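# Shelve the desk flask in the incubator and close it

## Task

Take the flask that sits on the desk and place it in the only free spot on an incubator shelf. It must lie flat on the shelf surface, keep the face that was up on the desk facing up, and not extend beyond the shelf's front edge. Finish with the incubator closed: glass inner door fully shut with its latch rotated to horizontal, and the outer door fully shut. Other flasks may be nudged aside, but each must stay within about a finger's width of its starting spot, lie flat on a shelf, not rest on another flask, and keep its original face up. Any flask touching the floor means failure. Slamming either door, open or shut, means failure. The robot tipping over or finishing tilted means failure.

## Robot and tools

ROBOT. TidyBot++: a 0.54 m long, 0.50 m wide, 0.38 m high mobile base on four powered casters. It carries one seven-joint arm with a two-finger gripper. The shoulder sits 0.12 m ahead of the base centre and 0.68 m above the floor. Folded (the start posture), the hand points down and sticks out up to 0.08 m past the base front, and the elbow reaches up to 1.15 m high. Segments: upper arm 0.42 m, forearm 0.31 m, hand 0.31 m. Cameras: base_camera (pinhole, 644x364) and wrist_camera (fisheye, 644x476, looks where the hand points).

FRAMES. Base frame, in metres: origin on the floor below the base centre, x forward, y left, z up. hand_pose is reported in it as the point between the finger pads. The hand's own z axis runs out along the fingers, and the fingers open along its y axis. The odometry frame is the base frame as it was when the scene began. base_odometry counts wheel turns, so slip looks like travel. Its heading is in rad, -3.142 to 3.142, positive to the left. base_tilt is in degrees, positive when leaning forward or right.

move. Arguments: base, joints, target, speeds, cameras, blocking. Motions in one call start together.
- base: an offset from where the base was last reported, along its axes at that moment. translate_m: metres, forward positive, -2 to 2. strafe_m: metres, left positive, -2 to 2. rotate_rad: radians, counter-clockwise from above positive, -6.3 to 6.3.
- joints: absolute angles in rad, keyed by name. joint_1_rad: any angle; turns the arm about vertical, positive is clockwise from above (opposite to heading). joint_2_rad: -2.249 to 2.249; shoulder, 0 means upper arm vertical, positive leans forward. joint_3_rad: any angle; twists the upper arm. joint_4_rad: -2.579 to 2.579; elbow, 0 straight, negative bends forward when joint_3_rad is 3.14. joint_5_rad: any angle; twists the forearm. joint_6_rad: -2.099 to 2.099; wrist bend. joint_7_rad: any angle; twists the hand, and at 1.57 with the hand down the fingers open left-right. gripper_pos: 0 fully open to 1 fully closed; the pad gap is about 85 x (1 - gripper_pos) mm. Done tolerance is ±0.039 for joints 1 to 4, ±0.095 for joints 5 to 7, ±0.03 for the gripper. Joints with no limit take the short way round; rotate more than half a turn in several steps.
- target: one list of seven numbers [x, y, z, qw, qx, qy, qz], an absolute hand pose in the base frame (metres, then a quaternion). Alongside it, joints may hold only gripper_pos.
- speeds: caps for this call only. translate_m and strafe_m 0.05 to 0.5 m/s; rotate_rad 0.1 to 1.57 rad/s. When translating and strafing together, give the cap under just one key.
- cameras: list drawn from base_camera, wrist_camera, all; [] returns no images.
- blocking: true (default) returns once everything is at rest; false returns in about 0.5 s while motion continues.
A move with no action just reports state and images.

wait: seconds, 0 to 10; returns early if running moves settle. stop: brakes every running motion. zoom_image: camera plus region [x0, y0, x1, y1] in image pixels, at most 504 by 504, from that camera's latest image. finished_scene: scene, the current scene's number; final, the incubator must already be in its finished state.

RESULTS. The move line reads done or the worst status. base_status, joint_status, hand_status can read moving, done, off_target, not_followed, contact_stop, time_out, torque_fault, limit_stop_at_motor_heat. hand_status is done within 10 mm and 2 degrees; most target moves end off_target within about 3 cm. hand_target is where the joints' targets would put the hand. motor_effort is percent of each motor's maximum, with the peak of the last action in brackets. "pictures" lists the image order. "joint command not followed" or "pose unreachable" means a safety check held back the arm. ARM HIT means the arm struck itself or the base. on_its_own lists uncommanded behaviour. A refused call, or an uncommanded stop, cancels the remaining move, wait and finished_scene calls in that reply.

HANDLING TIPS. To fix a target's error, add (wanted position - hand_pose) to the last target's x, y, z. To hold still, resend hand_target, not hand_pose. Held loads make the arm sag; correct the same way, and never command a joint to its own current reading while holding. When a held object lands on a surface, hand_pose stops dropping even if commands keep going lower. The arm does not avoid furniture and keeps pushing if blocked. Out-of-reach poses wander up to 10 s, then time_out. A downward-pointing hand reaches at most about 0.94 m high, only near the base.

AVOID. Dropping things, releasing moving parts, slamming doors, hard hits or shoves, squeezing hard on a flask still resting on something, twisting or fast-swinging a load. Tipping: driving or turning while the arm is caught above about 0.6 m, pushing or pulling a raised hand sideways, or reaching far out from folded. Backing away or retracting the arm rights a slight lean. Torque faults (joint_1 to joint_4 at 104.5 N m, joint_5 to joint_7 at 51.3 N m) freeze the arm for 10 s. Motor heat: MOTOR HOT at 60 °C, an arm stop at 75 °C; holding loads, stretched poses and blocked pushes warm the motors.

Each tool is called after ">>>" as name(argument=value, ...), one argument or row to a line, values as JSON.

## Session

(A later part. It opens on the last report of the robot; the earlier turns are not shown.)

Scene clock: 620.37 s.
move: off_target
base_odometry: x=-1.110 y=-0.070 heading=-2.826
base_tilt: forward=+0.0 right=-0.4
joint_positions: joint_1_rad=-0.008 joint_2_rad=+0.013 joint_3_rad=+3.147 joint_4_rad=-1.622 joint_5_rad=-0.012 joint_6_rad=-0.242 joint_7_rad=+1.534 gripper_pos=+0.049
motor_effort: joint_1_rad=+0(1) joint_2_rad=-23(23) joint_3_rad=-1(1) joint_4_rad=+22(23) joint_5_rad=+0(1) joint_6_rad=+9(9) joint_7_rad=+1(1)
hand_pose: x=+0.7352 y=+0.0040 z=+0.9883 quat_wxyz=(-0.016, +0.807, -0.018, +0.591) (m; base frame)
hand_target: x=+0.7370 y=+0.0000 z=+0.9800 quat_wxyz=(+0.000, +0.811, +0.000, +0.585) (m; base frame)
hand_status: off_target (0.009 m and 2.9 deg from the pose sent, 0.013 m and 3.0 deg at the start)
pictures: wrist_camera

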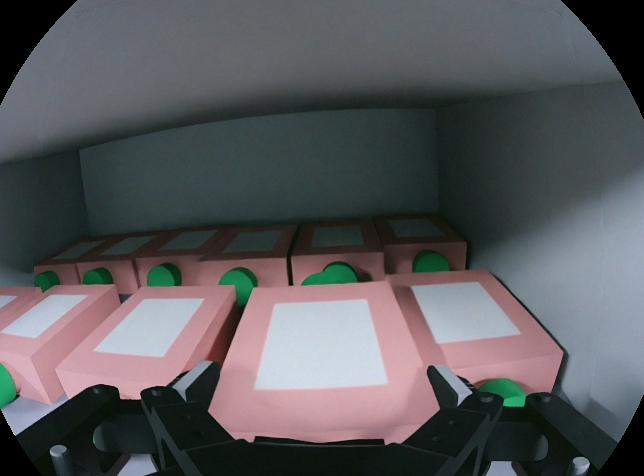

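>>> move(
  target=[0.737, 0.0, 0.976, 0, 0.8115, 0, 0.5843],
  cameras=["wrist_camera"],
)

>>> move(
  target=[0.737, 0.0, 0.972, 0, 0.812, 0, 0.5836],
  cameras=["wrist_camera"],
)

Scene clock: 627.60 s.
move: off_target
base_odometry: x=-1.110 y=-0.070 heading=-2.826
base_tilt: forward=+0.1 right=-0.3
joint_positions: joint_1_rad=-0.008 joint_2_rad=+0.016 joint_3_rad=+3.147 joint_4_rad=-1.631 joint_5_rad=-0.012 joint_6_rad=-0.242 joint_7_rad=+1.534 gripper_pos=+0.049
motor_effort: joint_1_rad=+0(1) joint_2_rad=-23(24) joint_3_rad=+0(2) joint_4_rad=+23(23) joint_5_rad=+0(0) joint_6_rad=+9(10) joint_7_rad=+0(1)
hand_pose: x=+0.7348 y=+0.0040 z=+0.9812 quat_wxyz=(-0.016, +0.810, -0.018, +0.586) (m; base frame)
hand_target: x=+0.7370 y=+0.0000 z=+0.9760 quat_wxyz=(+0.000, +0.812, +0.000, +0.584) (m; base frame)
hand_status: off_target (0.007 m and 2.8 deg from the pose sent, 0.013 m and 2.9 deg at the start)
pictures: wrist_camera

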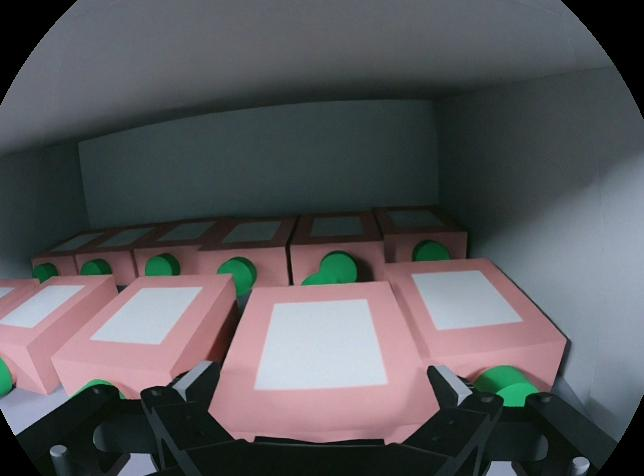

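Scene clock: 628.10 s.
move: off_target
base_odometry: x=-1.110 y=-0.070 heading=-2.826
base_tilt: forward=+0.0 right=-0.3
joint_positions: joint_1_rad=-0.008 joint_2_rad=+0.016 joint_3_rad=+3.147 joint_4_rad=-1.640 joint_5_rad=-0.012 joint_6_rad=-0.242 joint_7_rad=+1.534 gripper_pos=+0.049
motor_effort: joint_1_rad=+0(1) joint_2_rad=-21(24) joint_3_rad=+0(1) joint_4_rad=+21(23) joint_5_rad=+0(0) joint_6_rad=+7(10) joint_7_rad=+0(1)
hand_pose: x=+0.7337 y=+0.0040 z=+0.9757 quat_wxyz=(-0.016, +0.813, -0.018, +0.582) (m; base frame)
hand_target: x=+0.7370 y=+0.0000 z=+0.9720 quat_wxyz=(+0.000, +0.812, +0.000, +0.584) (m; base frame)
hand_status: off_target (0.006 m and 2.8 deg from the pose sent, 0.010 m and 2.8 deg at the start)
pictures: wrist_camera

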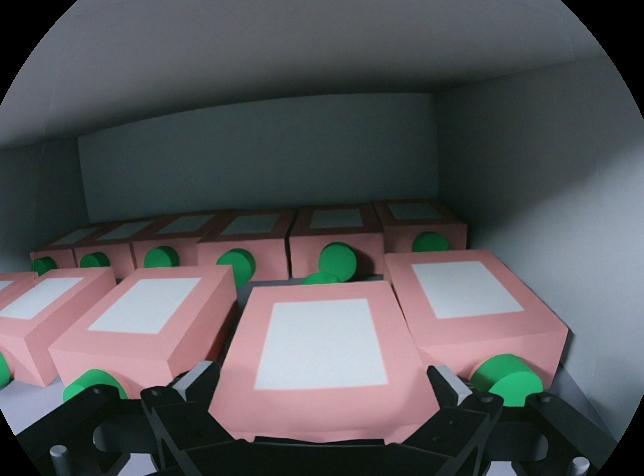

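>>> zoom_image(
  camera="wrist_camera",
  region=[0, 250, 250, 476],
)

>>> zoom_image(
  camera="wrist_camera",
  region=[200, 240, 460, 440],
)

>>> move(
  cameras=["base_camera"],
)

Scaled by 2.016.

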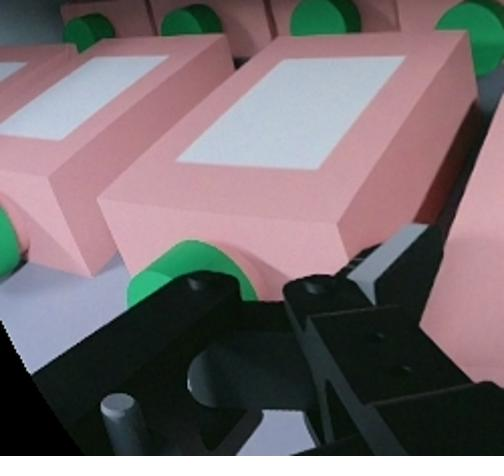

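Scaled by 1.938.

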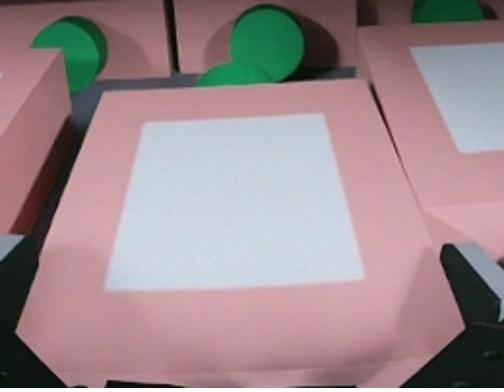

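Scene clock: 640.87 s.
Motor temperatures (°C): [31 21 23 30 35 33 39]
base_odometry: x=-1.110 y=-0.070 heading=-2.826
base_tilt: forward=+0.0 right=-0.3
base_status: not commanded
joint_positions: joint_1_rad=-0.008 joint_2_rad=+0.016 joint_3_rad=+3.147 joint_4_rad=-1.640 joint_5_rad=-0.012 joint_6_rad=-0.242 joint_7_rad=+1.534 gripper_pos=+0.049
joint_status: not commanded
motor_effort: joint_1_rad=+1(1) joint_2_rad=-21(24) joint_3_rad=+0(1) joint_4_rad=+21(23) joint_5_rad=+0(0) joint_6_rad=+8(10) joint_7_rad=+0(1)
hand_pose: x=+0.7337 y=+0.0040 z=+0.9757 quat_wxyz=(-0.016, +0.813, -0.018, +0.582) (m; base frame)
hand_target: x=+0.7370 y=+0.0000 z=+0.9720 quat_wxyz=(+0.000, +0.812, +0.000, +0.584) (m; base frame)
hand_status: off_target (0.006 m and 2.8 deg from the pose sent, 0.010 m and 2.8 deg at the start)
pictures: base_camera

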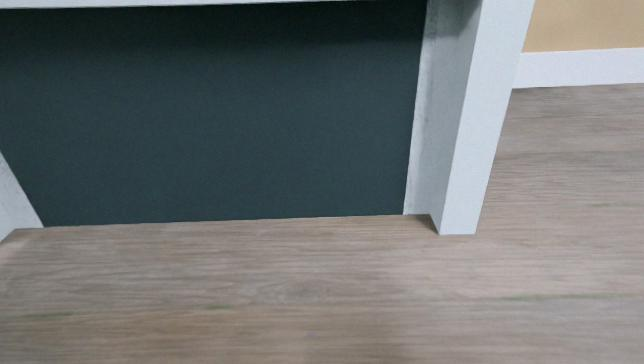

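>>> move(
  target=[0.737, 0.0, 0.969, 0, 0.810, 0, 0.5864],
  cameras=["wrist_camera"],
)

>>> move(
  target=[0.737, 0.0, 0.966, 0, 0.809, 0, 0.5878],
  cameras=["wrist_camera"],
)

Scene clock: 662.87 s.
move: off_target
base_odometry: x=-1.110 y=-0.070 heading=-2.826
base_tilt: forward=+0.0 right=-0.3
joint_positions: joint_1_rad=-0.008 joint_2_rad=+0.016 joint_3_rad=+3.147 joint_4_rad=-1.649 joint_5_rad=-0.012 joint_6_rad=-0.226 joint_7_rad=+1.534 gripper_pos=+0.049
motor_effort: joint_1_rad=+0(1) joint_2_rad=-21(21) joint_3_rad=-1(1) joint_4_rad=+20(21) joint_5_rad=+1(1) joint_6_rad=+7(8) joint_7_rad=+0(0)
hand_pose: x=+0.7341 y=+0.0040 z=+0.9749 quat_wxyz=(-0.016, +0.811, -0.018, +0.585) (m; base frame)
hand_target: x=+0.7370 y=+0.0000 z=+0.9690 quat_wxyz=(+0.000, +0.810, +0.000, +0.586) (m; base frame)
hand_status: off_target (0.008 m and 2.8 deg from the pose sent, 0.008 m and 2.8 deg at the start)
pictures: wrist_camera

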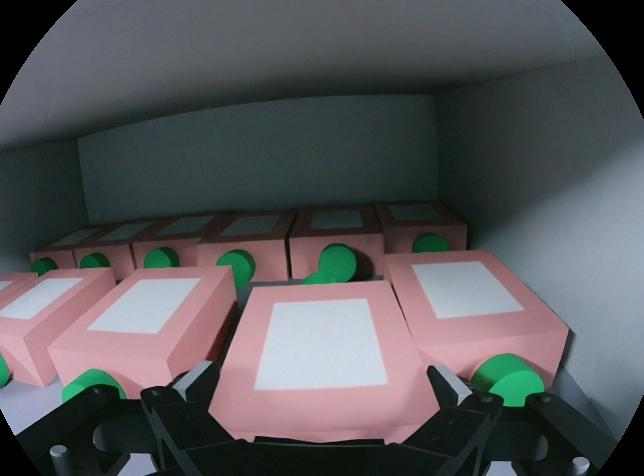

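Scene clock: 663.40 s.
move: off_target
base_odometry: x=-1.110 y=-0.070 heading=-2.826
base_tilt: forward=+0.0 right=-0.3
joint_positions: joint_1_rad=-0.008 joint_2_rad=+0.016 joint_3_rad=+3.147 joint_4_rad=-1.657 joint_5_rad=-0.012 joint_6_rad=-0.212 joint_7_rad=+1.534 gripper_pos=+0.049
motor_effort: joint_1_rad=+0(1) joint_2_rad=-21(21) joint_3_rad=+0(1) joint_4_rad=+20(21) joint_5_rad=+0(1) joint_6_rad=+7(8) joint_7_rad=+0(0)
hand_pose: x=+0.7345 y=+0.0039 z=+0.9744 quat_wxyz=(-0.016, +0.809, -0.018, +0.588) (m; base frame)
hand_target: x=+0.7370 y=+0.0000 z=+0.9660 quat_wxyz=(+0.000, +0.809, +0.000, +0.588) (m; base frame)
hand_status: off_target (0.010 m and 2.8 deg from the pose sent, 0.010 m and 2.8 deg at the start)
pictures: wrist_camera

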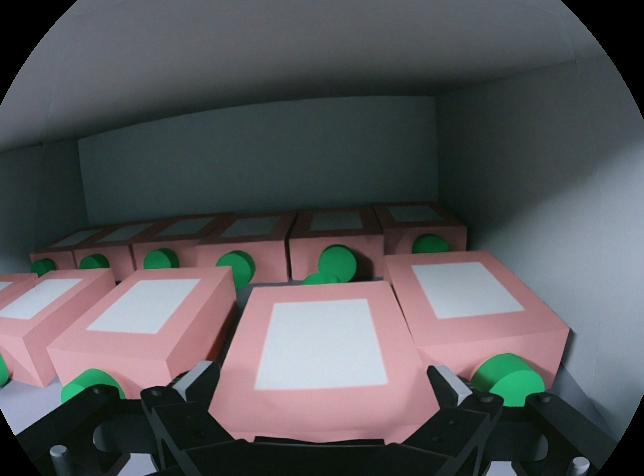

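>>> move(
  target=[0.737, 0.0, 0.962, 0, 0.809, 0, 0.5878],
  cameras=["wrist_camera"],
)

Scene clock: 668.67 s.
move: off_target
base_odometry: x=-1.110 y=-0.070 heading=-2.826
base_tilt: forward=+0.1 right=-0.3
joint_positions: joint_1_rad=-0.008 joint_2_rad=+0.016 joint_3_rad=+3.147 joint_4_rad=-1.663 joint_5_rad=-0.012 joint_6_rad=-0.199 joint_7_rad=+1.534 gripper_pos=+0.049
motor_effort: joint_1_rad=+0(1) joint_2_rad=-19(21) joint_3_rad=+0(1) joint_4_rad=+19(20) joint_5_rad=+0(0) joint_6_rad=+7(7) joint_7_rad=+0(0)
hand_pose: x=+0.7349 y=+0.0039 z=+0.9744 quat_wxyz=(-0.016, +0.807, -0.018, +0.590) (m; base frame)
hand_target: x=+0.7370 y=+0.0000 z=+0.9620 quat_wxyz=(+0.000, +0.809, +0.000, +0.588) (m; base frame)
hand_status: off_target (0.013 m and 2.8 deg from the pose sent, 0.013 m and 2.8 deg at the start)
pictures: wrist_camera

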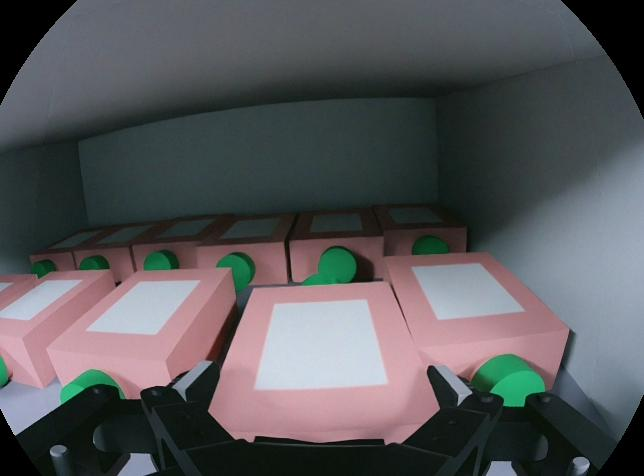

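>>> move(
  target=[0.737, 0.0, 0.970, 0, 0.8095, 0, 0.5871],
  cameras=[],
)

>>> move(
  joints={"gripper_pos": 0.0},
  cameras=["wrist_camera"],
)

Scene clock: 676.40 s.
move: off_target
base_odometry: x=-1.110 y=-0.070 heading=-2.826
base_tilt: forward=+0.0 right=-0.4
joint_positions: joint_1_rad=-0.008 joint_2_rad=+0.016 joint_3_rad=+3.147 joint_4_rad=-1.662 joint_5_rad=-0.012 joint_6_rad=-0.200 joint_7_rad=+1.534 gripper_pos=+0.049
motor_effort: joint_1_rad=+0(1) joint_2_rad=-20(23) joint_3_rad=-1(1) joint_4_rad=+20(22) joint_5_rad=+0(1) joint_6_rad=+7(9) joint_7_rad=+0(1)
hand_pose: x=+0.7351 y=+0.0039 z=+0.9746 quat_wxyz=(-0.016, +0.807, -0.018, +0.590) (m; base frame)
hand_target: x=+0.7370 y=+0.0000 z=+0.9700 quat_wxyz=(+0.000, +0.810, +0.000, +0.587) (m; base frame)
hand_status: off_target (0.006 m and 2.8 deg from the pose sent, 0.006 m and 2.8 deg at the start)
pictures: none

Scene clock: 677.10 s.
move: done
base_odometry: x=-1.110 y=-0.070 heading=-2.826
base_tilt: forward=+0.1 right=-0.3
joint_positions: joint_1_rad=-0.008 joint_2_rad=+0.018 joint_3_rad=+3.147 joint_4_rad=-1.663 joint_5_rad=-0.012 joint_6_rad=-0.200 joint_7_rad=+1.534 gripper_pos=+0.000
joint_status: all done
motor_effort: joint_1_rad=-1(1) joint_2_rad=-22(24) joint_3_rad=+0(1) joint_4_rad=+22(22) joint_5_rad=+0(1) joint_6_rad=+8(9) joint_7_rad=+0(1)
hand_pose: x=+0.7357 y=+0.0039 z=+0.9731 quat_wxyz=(-0.016, +0.807, -0.018, +0.589) (m; base frame)
pictures: wrist_camera

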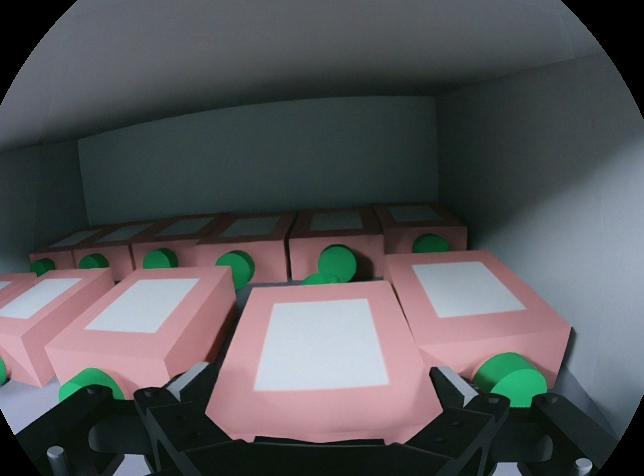

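>>> move(
  base={"translate_m": -0.03},
  speeds={"translate_m": 0.05},
  cameras=["wrist_camera"],
)

>>> move(
  base={"translate_m": -0.05},
  speeds={"translate_m": 0.05},
  cameras=["wrist_camera"],
)

Scene clock: 684.80 s.
move: done
base_odometry: x=-1.082 y=-0.060 heading=-2.826
base_tilt: forward=+0.0 right=-0.3
base_status: done
joint_positions: joint_1_rad=-0.008 joint_2_rad=+0.020 joint_3_rad=+3.147 joint_4_rad=-1.663 joint_5_rad=-0.012 joint_6_rad=-0.200 joint_7_rad=+1.534 gripper_pos=+0.000
motor_effort: joint_1_rad=+0(1) joint_2_rad=-22(24) joint_3_rad=+0(2) joint_4_rad=+22(23) joint_5_rad=+0(1) joint_6_rad=+9(9) joint_7_rad=+1(1)
hand_pose: x=+0.7362 y=+0.0039 z=+0.9720 quat_wxyz=(-0.016, +0.808, -0.018, +0.589) (m; base frame)
pictures: wrist_camera

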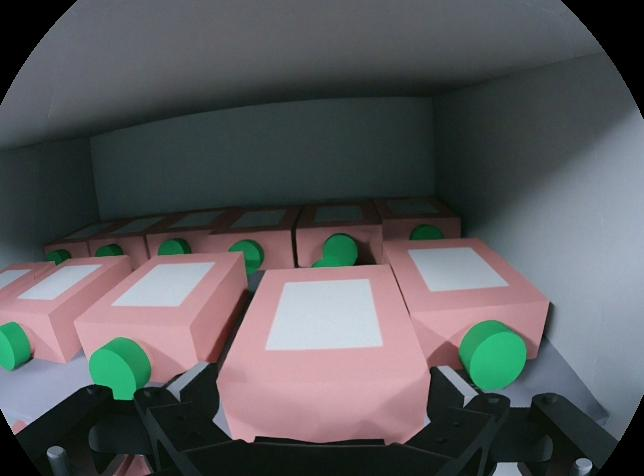

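Scene clock: 686.27 s.
move: done
base_odometry: x=-1.034 y=-0.045 heading=-2.826
base_tilt: forward=+0.1 right=-0.3
base_status: done
joint_positions: joint_1_rad=-0.008 joint_2_rad=+0.021 joint_3_rad=+3.147 joint_4_rad=-1.663 joint_5_rad=-0.012 joint_6_rad=-0.200 joint_7_rad=+1.534 gripper_pos=+0.000
motor_effort: joint_1_rad=+0(1) joint_2_rad=-22(26) joint_3_rad=+0(2) joint_4_rad=+22(22) joint_5_rad=+1(1) joint_6_rad=+9(9) joint_7_rad=+1(1)
hand_pose: x=+0.7366 y=+0.0039 z=+0.9712 quat_wxyz=(-0.016, +0.808, -0.018, +0.588) (m; base frame)
pictures: wrist_camera

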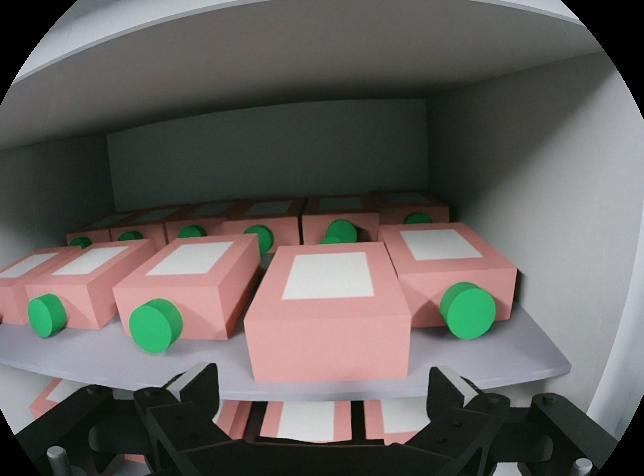

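>>> zoom_image(
  camera="wrist_camera",
  region=[100, 200, 560, 440],
)

>>> move(
  base={"translate_m": -0.25},
  speeds={"translate_m": 0.15},
  cameras=["wrist_camera"],
)

Scaled by 1.096.

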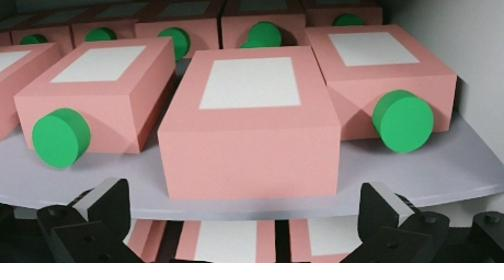

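Scene clock: 694.87 s.
move: done
base_odometry: x=-0.797 y=+0.033 heading=-2.826
base_tilt: forward=+0.0 right=-0.3
base_status: done
joint_positions: joint_1_rad=-0.008 joint_2_rad=+0.025 joint_3_rad=+3.147 joint_4_rad=-1.663 joint_5_rad=-0.012 joint_6_rad=-0.200 joint_7_rad=+1.534 gripper_pos=+0.000
motor_effort: joint_1_rad=-1(1) joint_2_rad=-22(25) joint_3_rad=-1(2) joint_4_rad=+22(23) joint_5_rad=+0(1) joint_6_rad=+9(9) joint_7_rad=+1(1)
hand_pose: x=+0.7376 y=+0.0039 z=+0.9690 quat_wxyz=(-0.016, +0.809, -0.018, +0.587) (m; base frame)
pictures: wrist_camera

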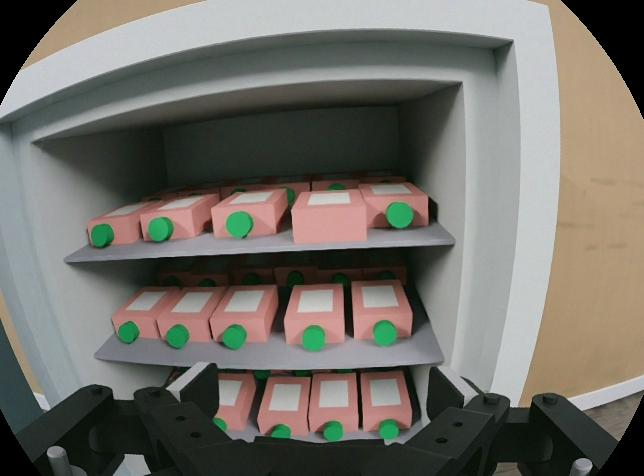

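>>> move(
  base={"translate_m": -0.5},
  speeds={"translate_m": 0.3},
  joints={"gripper_pos": 1.0, "joint_1_rad": 0, "joint_2_rad": -0.342, "joint_3_rad": 3.141, "joint_4_rad": -2.36, "joint_5_rad": 0, "joint_6_rad": 0.3, "joint_7_rad": 1.57},
)

>>> move(
  joints={"joint_1_rad": -0.7},
)

Scene clock: 707.13 s.
move: done
base_odometry: x=-0.321 y=+0.189 heading=-2.826
base_tilt: forward=+0.1 right=-0.3
base_status: done
joint_positions: joint_1_rad=-0.008 joint_2_rad=-0.333 joint_3_rad=+3.147 joint_4_rad=-2.350 joint_5_rad=-0.012 joint_6_rad=+0.256 joint_7_rad=+1.534 gripper_pos=+0.999
joint_status: all done
motor_effort: joint_1_rad=-1(1) joint_2_rad=-8(26) joint_3_rad=+0(2) joint_4_rad=+20(22) joint_5_rad=+0(1) joint_6_rad=+9(10) joint_7_rad=+1(1)
hand_pose: x=+0.5709 y=+0.0014 z=+0.8850 quat_wxyz=(-0.016, +0.771, -0.019, +0.636) (m; base frame)
pictures: base_camera, wrist_camera

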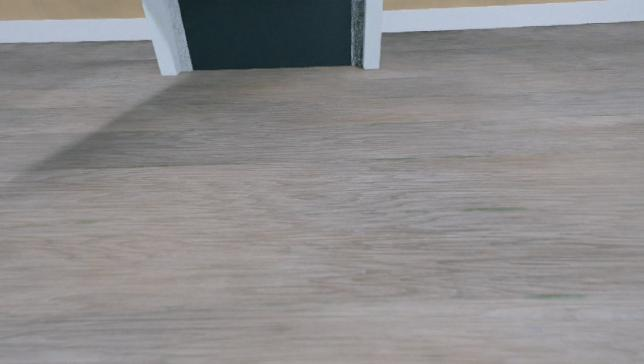

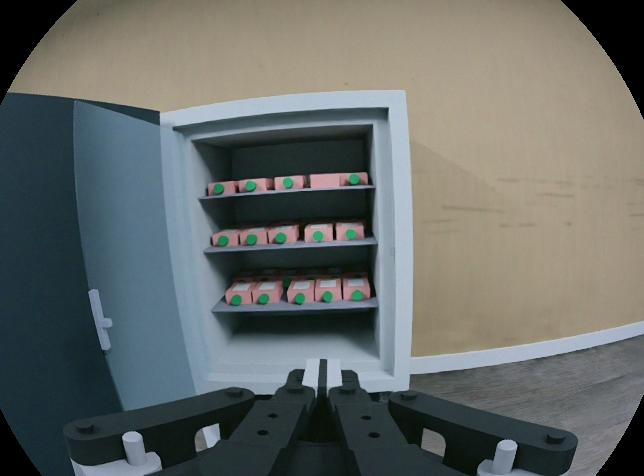

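Scene clock: 709.10 s.
move: done
base_odometry: x=-0.321 y=+0.189 heading=-2.826
base_tilt: forward=+0.0 right=-0.3
joint_positions: joint_1_rad=-0.687 joint_2_rad=-0.333 joint_3_rad=+3.146 joint_4_rad=-2.350 joint_5_rad=-0.012 joint_6_rad=+0.256 joint_7_rad=+1.534 gripper_pos=+0.999
joint_status: all done
motor_effort: joint_1_rad=+0(2) joint_2_rad=-8(8) joint_3_rad=-1(2) joint_4_rad=+20(21) joint_5_rad=+0(1) joint_6_rad=+9(9) joint_7_rad=+0(1)
hand_pose: x=+0.4697 y=+0.2849 z=+0.8852 quat_wxyz=(-0.227, +0.733, +0.239, +0.595) (m; base frame)
pictures: base_camera, wrist_camera

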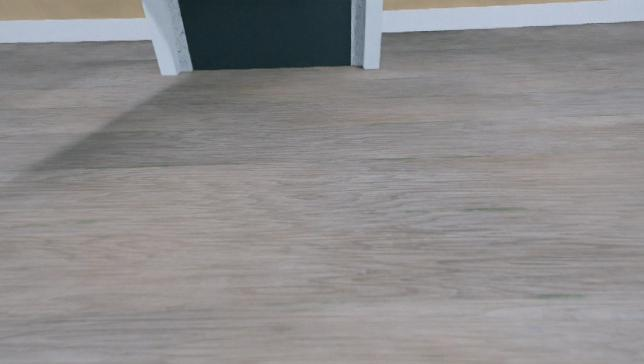

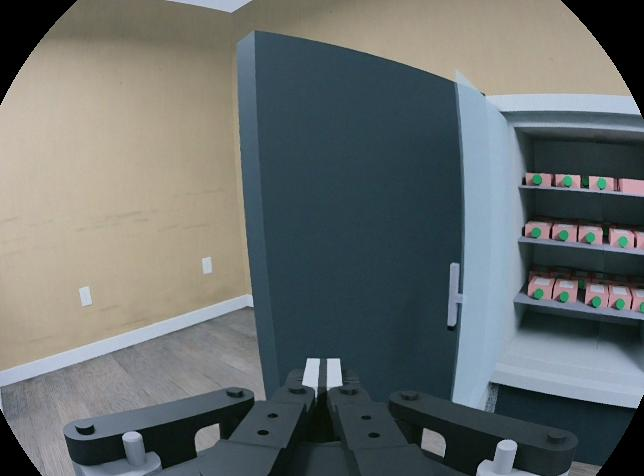

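>>> move(
  joints={"joint_1_rad": 0, "joint_2_rad": 0.08, "joint_3_rad": 3.141, "joint_4_rad": -1.979, "joint_5_rad": 0, "joint_6_rad": 0.5, "joint_7_rad": 0.03},
  base={"strafe_m": 0.35},
  speeds={"strafe_m": 0.2},
)

Scene clock: 763.07 s.
move: done
base_odometry: x=-0.212 y=-0.144 heading=-2.826
base_tilt: forward=+0.0 right=-0.3
base_status: done
joint_positions: joint_1_rad=-0.010 joint_2_rad=+0.072 joint_3_rad=+3.146 joint_4_rad=-1.999 joint_5_rad=-0.012 joint_6_rad=+0.456 joint_7_rad=+0.107 gripper_pos=+0.999
joint_status: all done
motor_effort: joint_1_rad=+0(2) joint_2_rad=-23(24) joint_3_rad=-1(3) joint_4_rad=+20(22) joint_5_rad=+0(1) joint_6_rad=+9(10) joint_7_rad=+1(1)
hand_pose: x=+0.7361 y=+0.0031 z=+0.9365 quat_wxyz=(-0.464, +0.535, -0.486, +0.512) (m; base frame)
pictures: base_camera, wrist_camera

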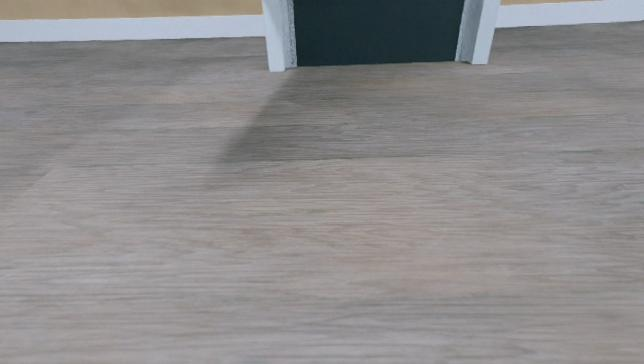

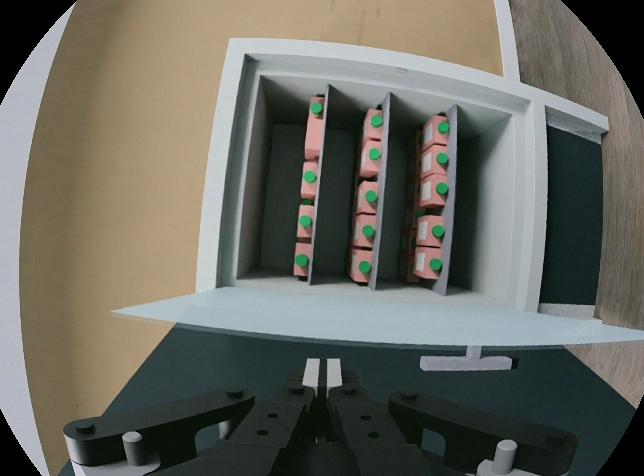

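>>> move(
  base={"strafe_m": 0.085},
  speeds={"strafe_m": 0.1},
)

>>> move(
  base={"translate_m": 0.1},
  speeds={"translate_m": 0.1},
)

Scene clock: 775.30 s.
move: done
base_odometry: x=-0.186 y=-0.225 heading=-2.825
base_tilt: forward=+0.1 right=-0.3
base_status: done
joint_positions: joint_1_rad=-0.004 joint_2_rad=+0.072 joint_3_rad=+3.146 joint_4_rad=-1.999 joint_5_rad=-0.012 joint_6_rad=+0.457 joint_7_rad=+0.105 gripper_pos=+0.999
motor_effort: joint_1_rad=+0(2) joint_2_rad=-23(23) joint_3_rad=-1(2) joint_4_rad=+20(21) joint_5_rad=+1(1) joint_6_rad=+9(9) joint_7_rad=+1(1)
hand_pose: x=+0.7363 y=-0.0004 z=+0.9372 quat_wxyz=(-0.464, +0.533, -0.488, +0.513) (m; base frame)
pictures: base_camera, wrist_camera

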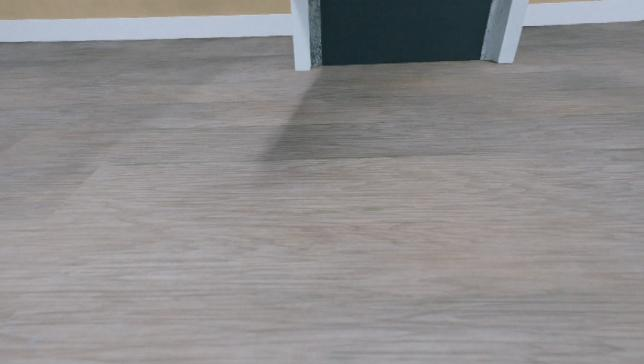

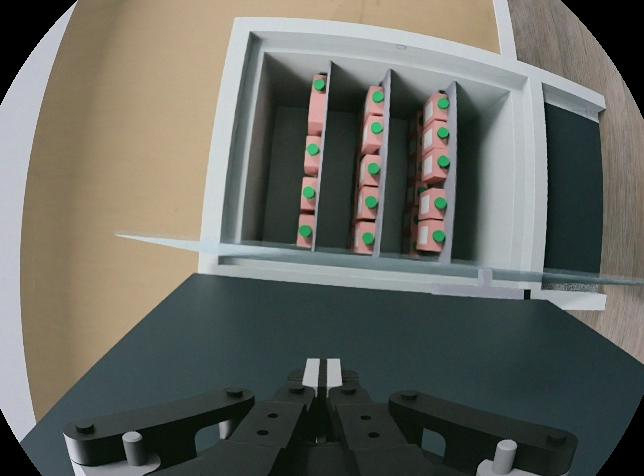

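Scene clock: 776.87 s.
move: done
base_odometry: x=-0.281 y=-0.256 heading=-2.825
base_tilt: forward=+0.0 right=-0.3
base_status: done
joint_positions: joint_1_rad=-0.004 joint_2_rad=+0.079 joint_3_rad=+3.146 joint_4_rad=-1.996 joint_5_rad=-0.012 joint_6_rad=+0.458 joint_7_rad=+0.105 gripper_pos=+0.999
motor_effort: joint_1_rad=+0(1) joint_2_rad=-23(25) joint_3_rad=-1(2) joint_4_rad=+20(21) joint_5_rad=+1(1) joint_6_rad=+9(9) joint_7_rad=+1(1)
hand_pose: x=+0.7385 y=-0.0004 z=+0.9352 quat_wxyz=(-0.463, +0.533, -0.488, +0.512) (m; base frame)
pictures: base_camera, wrist_camera

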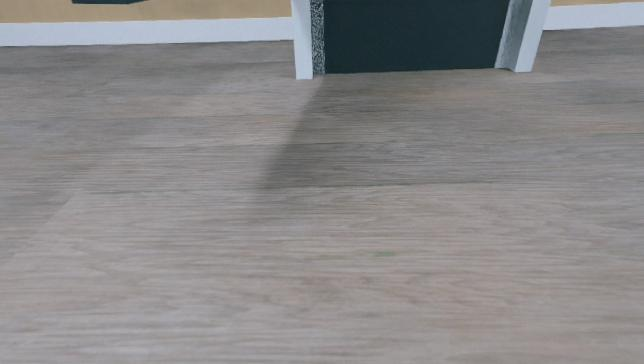

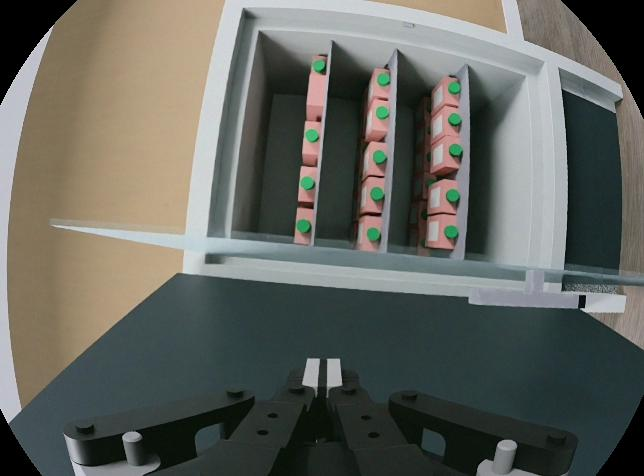

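>>> move(
  base={"translate_m": 0.13},
  speeds={"translate_m": 0.08},
)

Scene clock: 788.10 s.
move: done
base_odometry: x=-0.405 y=-0.297 heading=-2.825
base_tilt: forward=+0.1 right=-0.3
base_status: done
joint_positions: joint_1_rad=-0.004 joint_2_rad=+0.082 joint_3_rad=+3.146 joint_4_rad=-1.995 joint_5_rad=-0.012 joint_6_rad=+0.458 joint_7_rad=+0.105 gripper_pos=+0.999
motor_effort: joint_1_rad=+0(1) joint_2_rad=-23(25) joint_3_rad=-1(2) joint_4_rad=+20(21) joint_5_rad=+0(1) joint_6_rad=+9(9) joint_7_rad=+1(1)
hand_pose: x=+0.7394 y=-0.0004 z=+0.9341 quat_wxyz=(-0.463, +0.534, -0.489, +0.512) (m; base frame)
pictures: base_camera, wrist_camera

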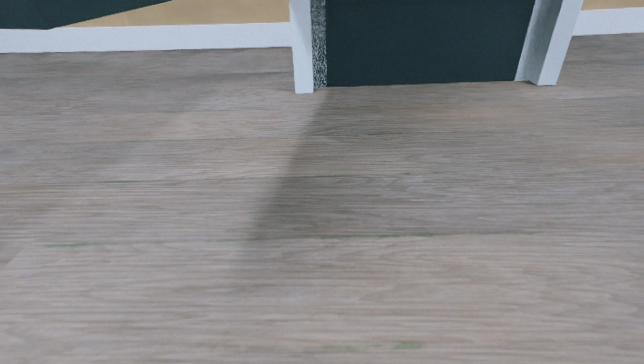

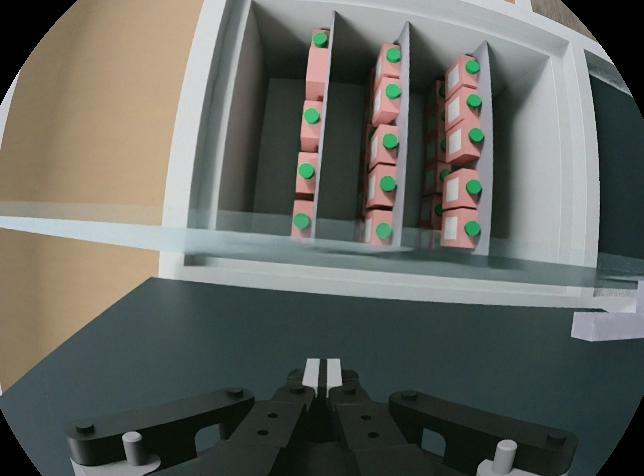

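>>> move(
  base={"translate_m": 0.035},
  speeds={"translate_m": 0.08},
)

>>> move(
  base={"strafe_m": -0.09},
  speeds={"strafe_m": 0.05},
)

Scene clock: 797.97 s.
move: done
base_odometry: x=-0.438 y=-0.308 heading=-2.825
base_tilt: forward=+0.0 right=-0.2
base_status: done
joint_positions: joint_1_rad=-0.004 joint_2_rad=+0.083 joint_3_rad=+3.146 joint_4_rad=-1.994 joint_5_rad=-0.012 joint_6_rad=+0.459 joint_7_rad=+0.105 gripper_pos=+0.999
motor_effort: joint_1_rad=+0(1) joint_2_rad=-23(26) joint_3_rad=-1(1) joint_4_rad=+21(21) joint_5_rad=+1(1) joint_6_rad=+9(9) joint_7_rad=+1(1)
hand_pose: x=+0.7397 y=-0.0004 z=+0.9339 quat_wxyz=(-0.463, +0.534, -0.489, +0.512) (m; base frame)
pictures: base_camera, wrist_camera

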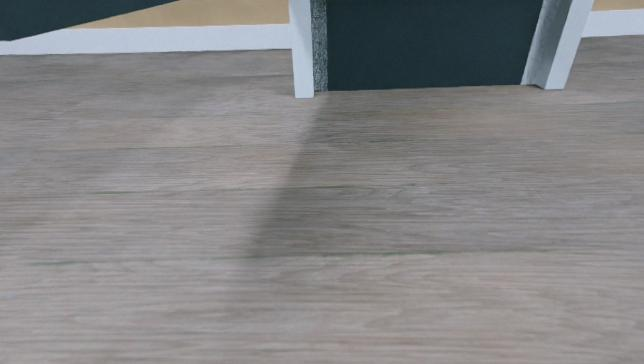

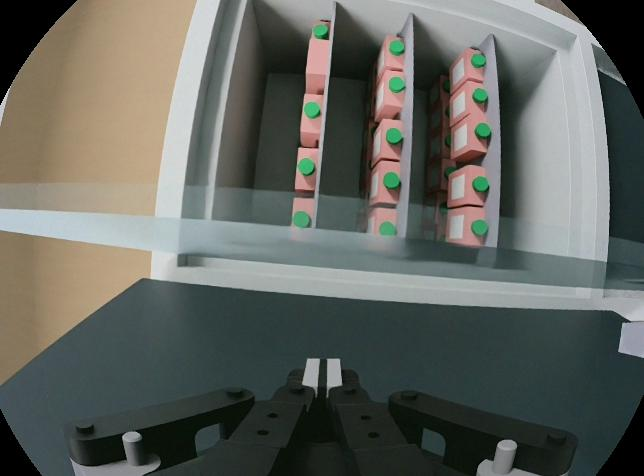

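Scene clock: 800.23 s.
move: done
base_odometry: x=-0.466 y=-0.222 heading=-2.825
base_tilt: forward=+0.1 right=-0.3
base_status: done
joint_positions: joint_1_rad=-0.003 joint_2_rad=+0.083 joint_3_rad=+3.145 joint_4_rad=-1.994 joint_5_rad=-0.012 joint_6_rad=+0.459 joint_7_rad=+0.104 gripper_pos=+0.999
motor_effort: joint_1_rad=+0(2) joint_2_rad=-23(24) joint_3_rad=-1(3) joint_4_rad=+20(21) joint_5_rad=+0(1) joint_6_rad=+9(9) joint_7_rad=+0(1)
hand_pose: x=+0.7397 y=-0.0005 z=+0.9339 quat_wxyz=(-0.463, +0.534, -0.489, +0.512) (m; base frame)
pictures: base_camera, wrist_camera

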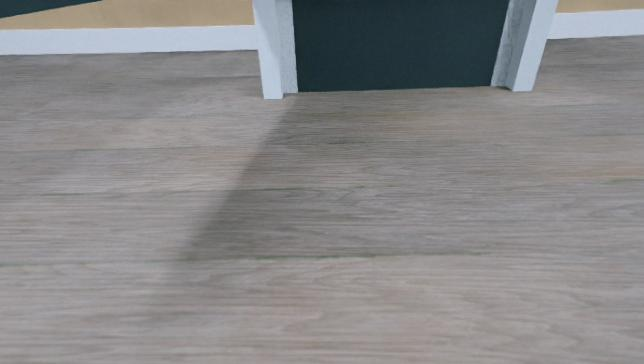

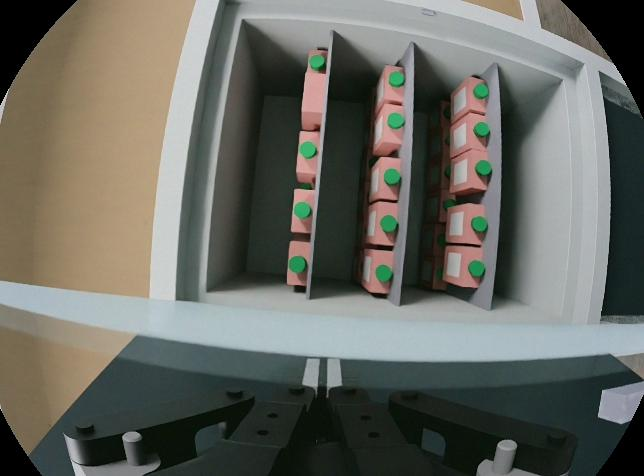

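>>> move(
  base={"strafe_m": -0.12, "translate_m": 0.015},
  speeds={"strafe_m": 0.07},
)

>>> move(
  base={"strafe_m": -0.1, "translate_m": 0.045},
  speeds={"strafe_m": 0.07},
)

Scene clock: 811.57 s.
move: done
base_odometry: x=-0.518 y=-0.113 heading=-2.825
base_tilt: forward=+0.1 right=-0.2
base_status: done
joint_positions: joint_1_rad=-0.002 joint_2_rad=+0.083 joint_3_rad=+3.144 joint_4_rad=-1.994 joint_5_rad=-0.012 joint_6_rad=+0.459 joint_7_rad=+0.104 gripper_pos=+0.999
motor_effort: joint_1_rad=-1(3) joint_2_rad=-23(24) joint_3_rad=-2(3) joint_4_rad=+20(21) joint_5_rad=+1(1) joint_6_rad=+9(9) joint_7_rad=+1(1)
hand_pose: x=+0.7397 y=-0.0002 z=+0.9340 quat_wxyz=(-0.463, +0.534, -0.489, +0.512) (m; base frame)
pictures: base_camera, wrist_camera

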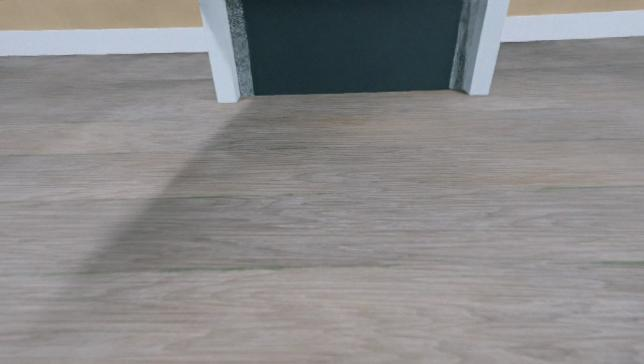

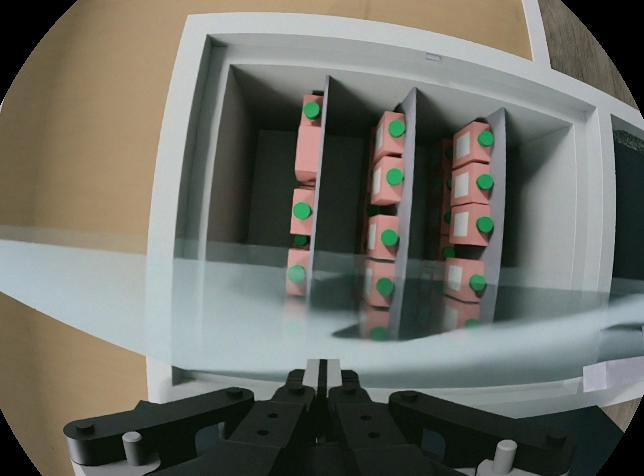

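Scene clock: 813.63 s.
move: done
base_odometry: x=-0.591 y=-0.032 heading=-2.825
base_tilt: forward=+0.1 right=-0.3
base_status: done
joint_positions: joint_1_rad=-0.002 joint_2_rad=+0.083 joint_3_rad=+3.143 joint_4_rad=-1.994 joint_5_rad=-0.012 joint_6_rad=+0.459 joint_7_rad=+0.104 gripper_pos=+0.999
motor_effort: joint_1_rad=+0(4) joint_2_rad=-23(25) joint_3_rad=+0(3) joint_4_rad=+20(21) joint_5_rad=+0(1) joint_6_rad=+9(10) joint_7_rad=+0(1)
hand_pose: x=+0.7397 y=-0.0004 z=+0.9342 quat_wxyz=(-0.463, +0.534, -0.489, +0.512) (m; base frame)
pictures: base_camera, wrist_camera

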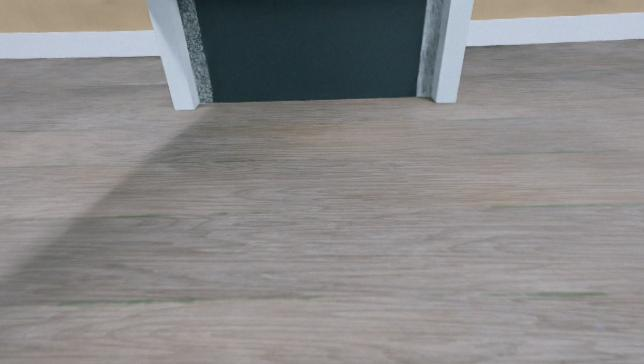

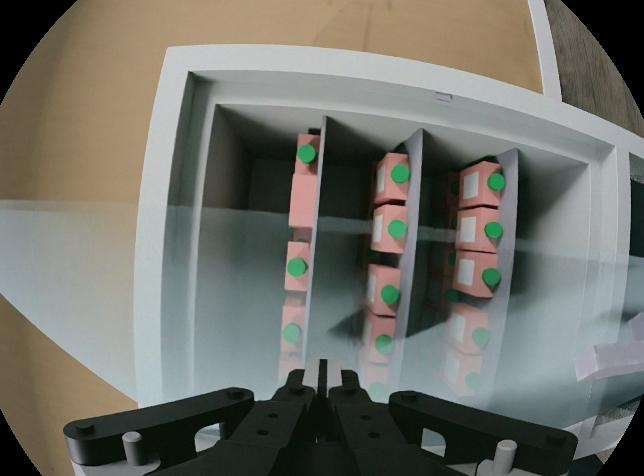

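>>> move(
  base={"strafe_m": -0.09, "translate_m": 0.07},
  speeds={"strafe_m": 0.06},
)

>>> move(
  base={"strafe_m": -0.06, "translate_m": 0.08},
  speeds={"translate_m": 0.06},
)

Scene clock: 824.30 s.
move: done
base_odometry: x=-0.686 y=+0.032 heading=-2.825
base_tilt: forward=+0.0 right=-0.3
base_status: done
joint_positions: joint_1_rad=-0.001 joint_2_rad=+0.083 joint_3_rad=+3.143 joint_4_rad=-1.994 joint_5_rad=-0.012 joint_6_rad=+0.460 joint_7_rad=+0.104 gripper_pos=+0.999
motor_effort: joint_1_rad=-1(2) joint_2_rad=-23(25) joint_3_rad=+0(3) joint_4_rad=+20(22) joint_5_rad=+0(1) joint_6_rad=+9(9) joint_7_rad=+1(1)
hand_pose: x=+0.7397 y=-0.0003 z=+0.9344 quat_wxyz=(-0.464, +0.533, -0.488, +0.512) (m; base frame)
pictures: base_camera, wrist_camera

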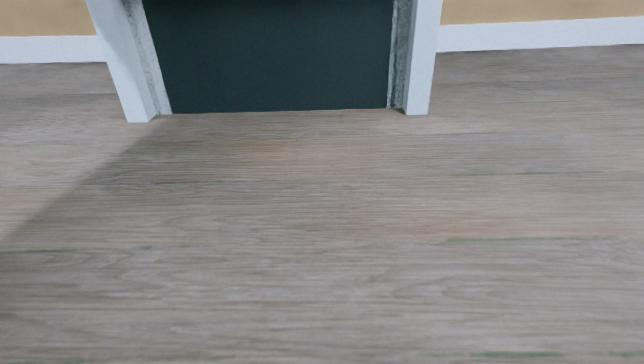

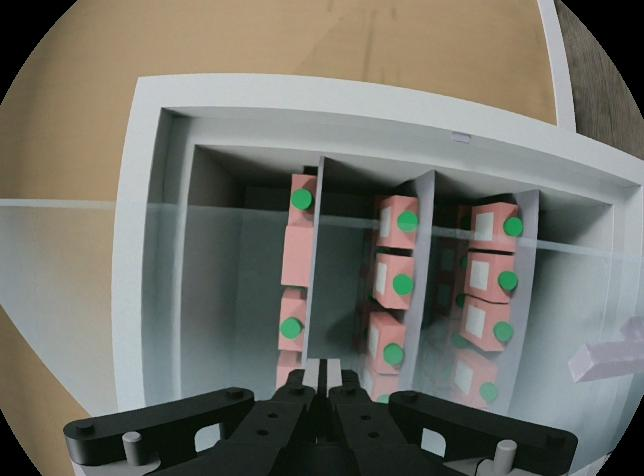

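Scene clock: 826.47 s.
move: done
base_odometry: x=-0.781 y=+0.065 heading=-2.825
base_tilt: forward=+0.1 right=-0.3
base_status: done
joint_positions: joint_1_rad=-0.001 joint_2_rad=+0.083 joint_3_rad=+3.143 joint_4_rad=-1.994 joint_5_rad=-0.012 joint_6_rad=+0.460 joint_7_rad=+0.104 gripper_pos=+0.999
motor_effort: joint_1_rad=-1(2) joint_2_rad=-23(25) joint_3_rad=-1(2) joint_4_rad=+20(22) joint_5_rad=+0(1) joint_6_rad=+9(9) joint_7_rad=+1(1)
hand_pose: x=+0.7398 y=-0.0003 z=+0.9346 quat_wxyz=(-0.464, +0.533, -0.488, +0.512) (m; base frame)
pictures: base_camera, wrist_camera

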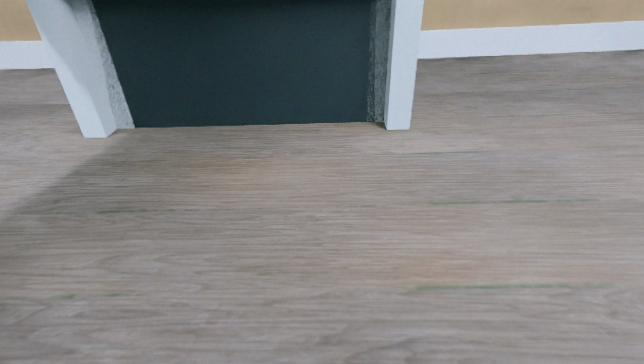

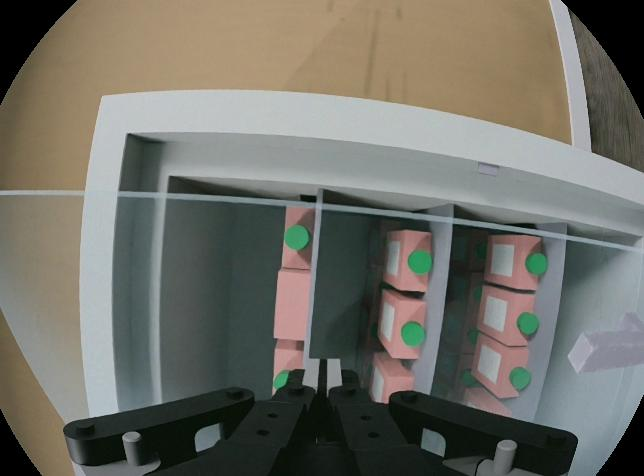

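>>> move(
  base={"strafe_m": -0.04, "translate_m": 0.08},
  speeds={"translate_m": 0.06},
)

>>> move(
  base={"strafe_m": -0.01, "translate_m": 0.05},
  speeds={"translate_m": 0.05},
)

Scene clock: 834.23 s.
move: done
base_odometry: x=-0.869 y=+0.078 heading=-2.825
base_tilt: forward=+0.0 right=-0.4
base_status: done
joint_positions: joint_1_rad=-0.001 joint_2_rad=+0.083 joint_3_rad=+3.143 joint_4_rad=-1.994 joint_5_rad=-0.012 joint_6_rad=+0.461 joint_7_rad=+0.104 gripper_pos=+0.999
motor_effort: joint_1_rad=-1(2) joint_2_rad=-23(25) joint_3_rad=-1(2) joint_4_rad=+20(22) joint_5_rad=+0(1) joint_6_rad=+9(10) joint_7_rad=+1(1)
hand_pose: x=+0.7399 y=-0.0003 z=+0.9346 quat_wxyz=(-0.464, +0.533, -0.488, +0.512) (m; base frame)
pictures: base_camera, wrist_camera

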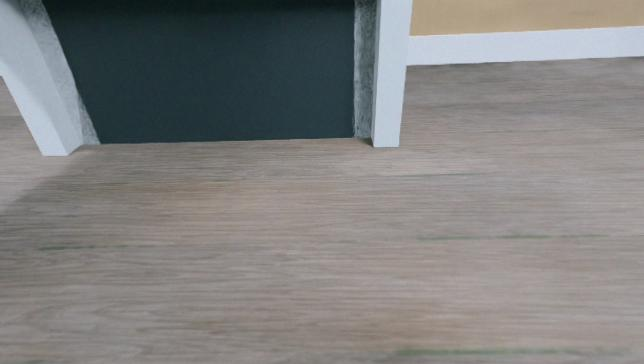

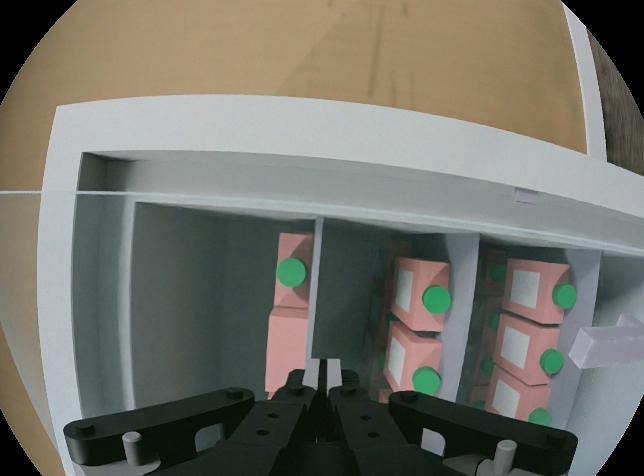

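Scene clock: 835.73 s.
move: done
base_odometry: x=-0.920 y=+0.072 heading=-2.826
base_tilt: forward=+0.0 right=-0.3
base_status: done
joint_positions: joint_1_rad=-0.001 joint_2_rad=+0.084 joint_3_rad=+3.143 joint_4_rad=-1.993 joint_5_rad=-0.012 joint_6_rad=+0.461 joint_7_rad=+0.104 gripper_pos=+0.999
motor_effort: joint_1_rad=-1(2) joint_2_rad=-23(25) joint_3_rad=-1(2) joint_4_rad=+20(22) joint_5_rad=+0(1) joint_6_rad=+9(10) joint_7_rad=+0(1)
hand_pose: x=+0.7401 y=-0.0003 z=+0.9347 quat_wxyz=(-0.464, +0.533, -0.488, +0.512) (m; base frame)
pictures: base_camera, wrist_camera

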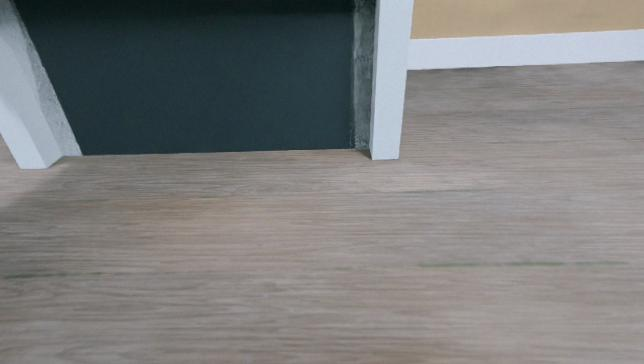

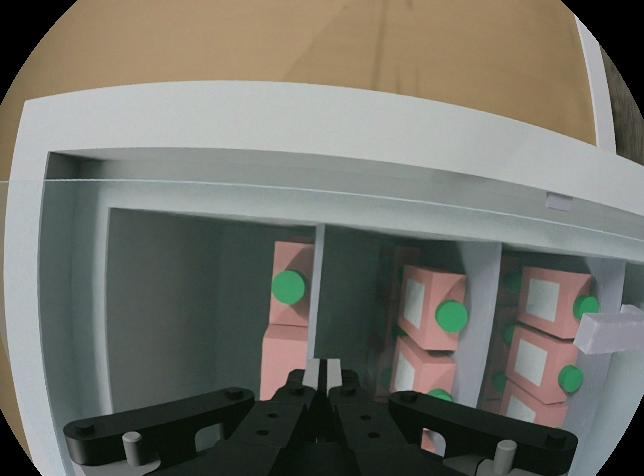

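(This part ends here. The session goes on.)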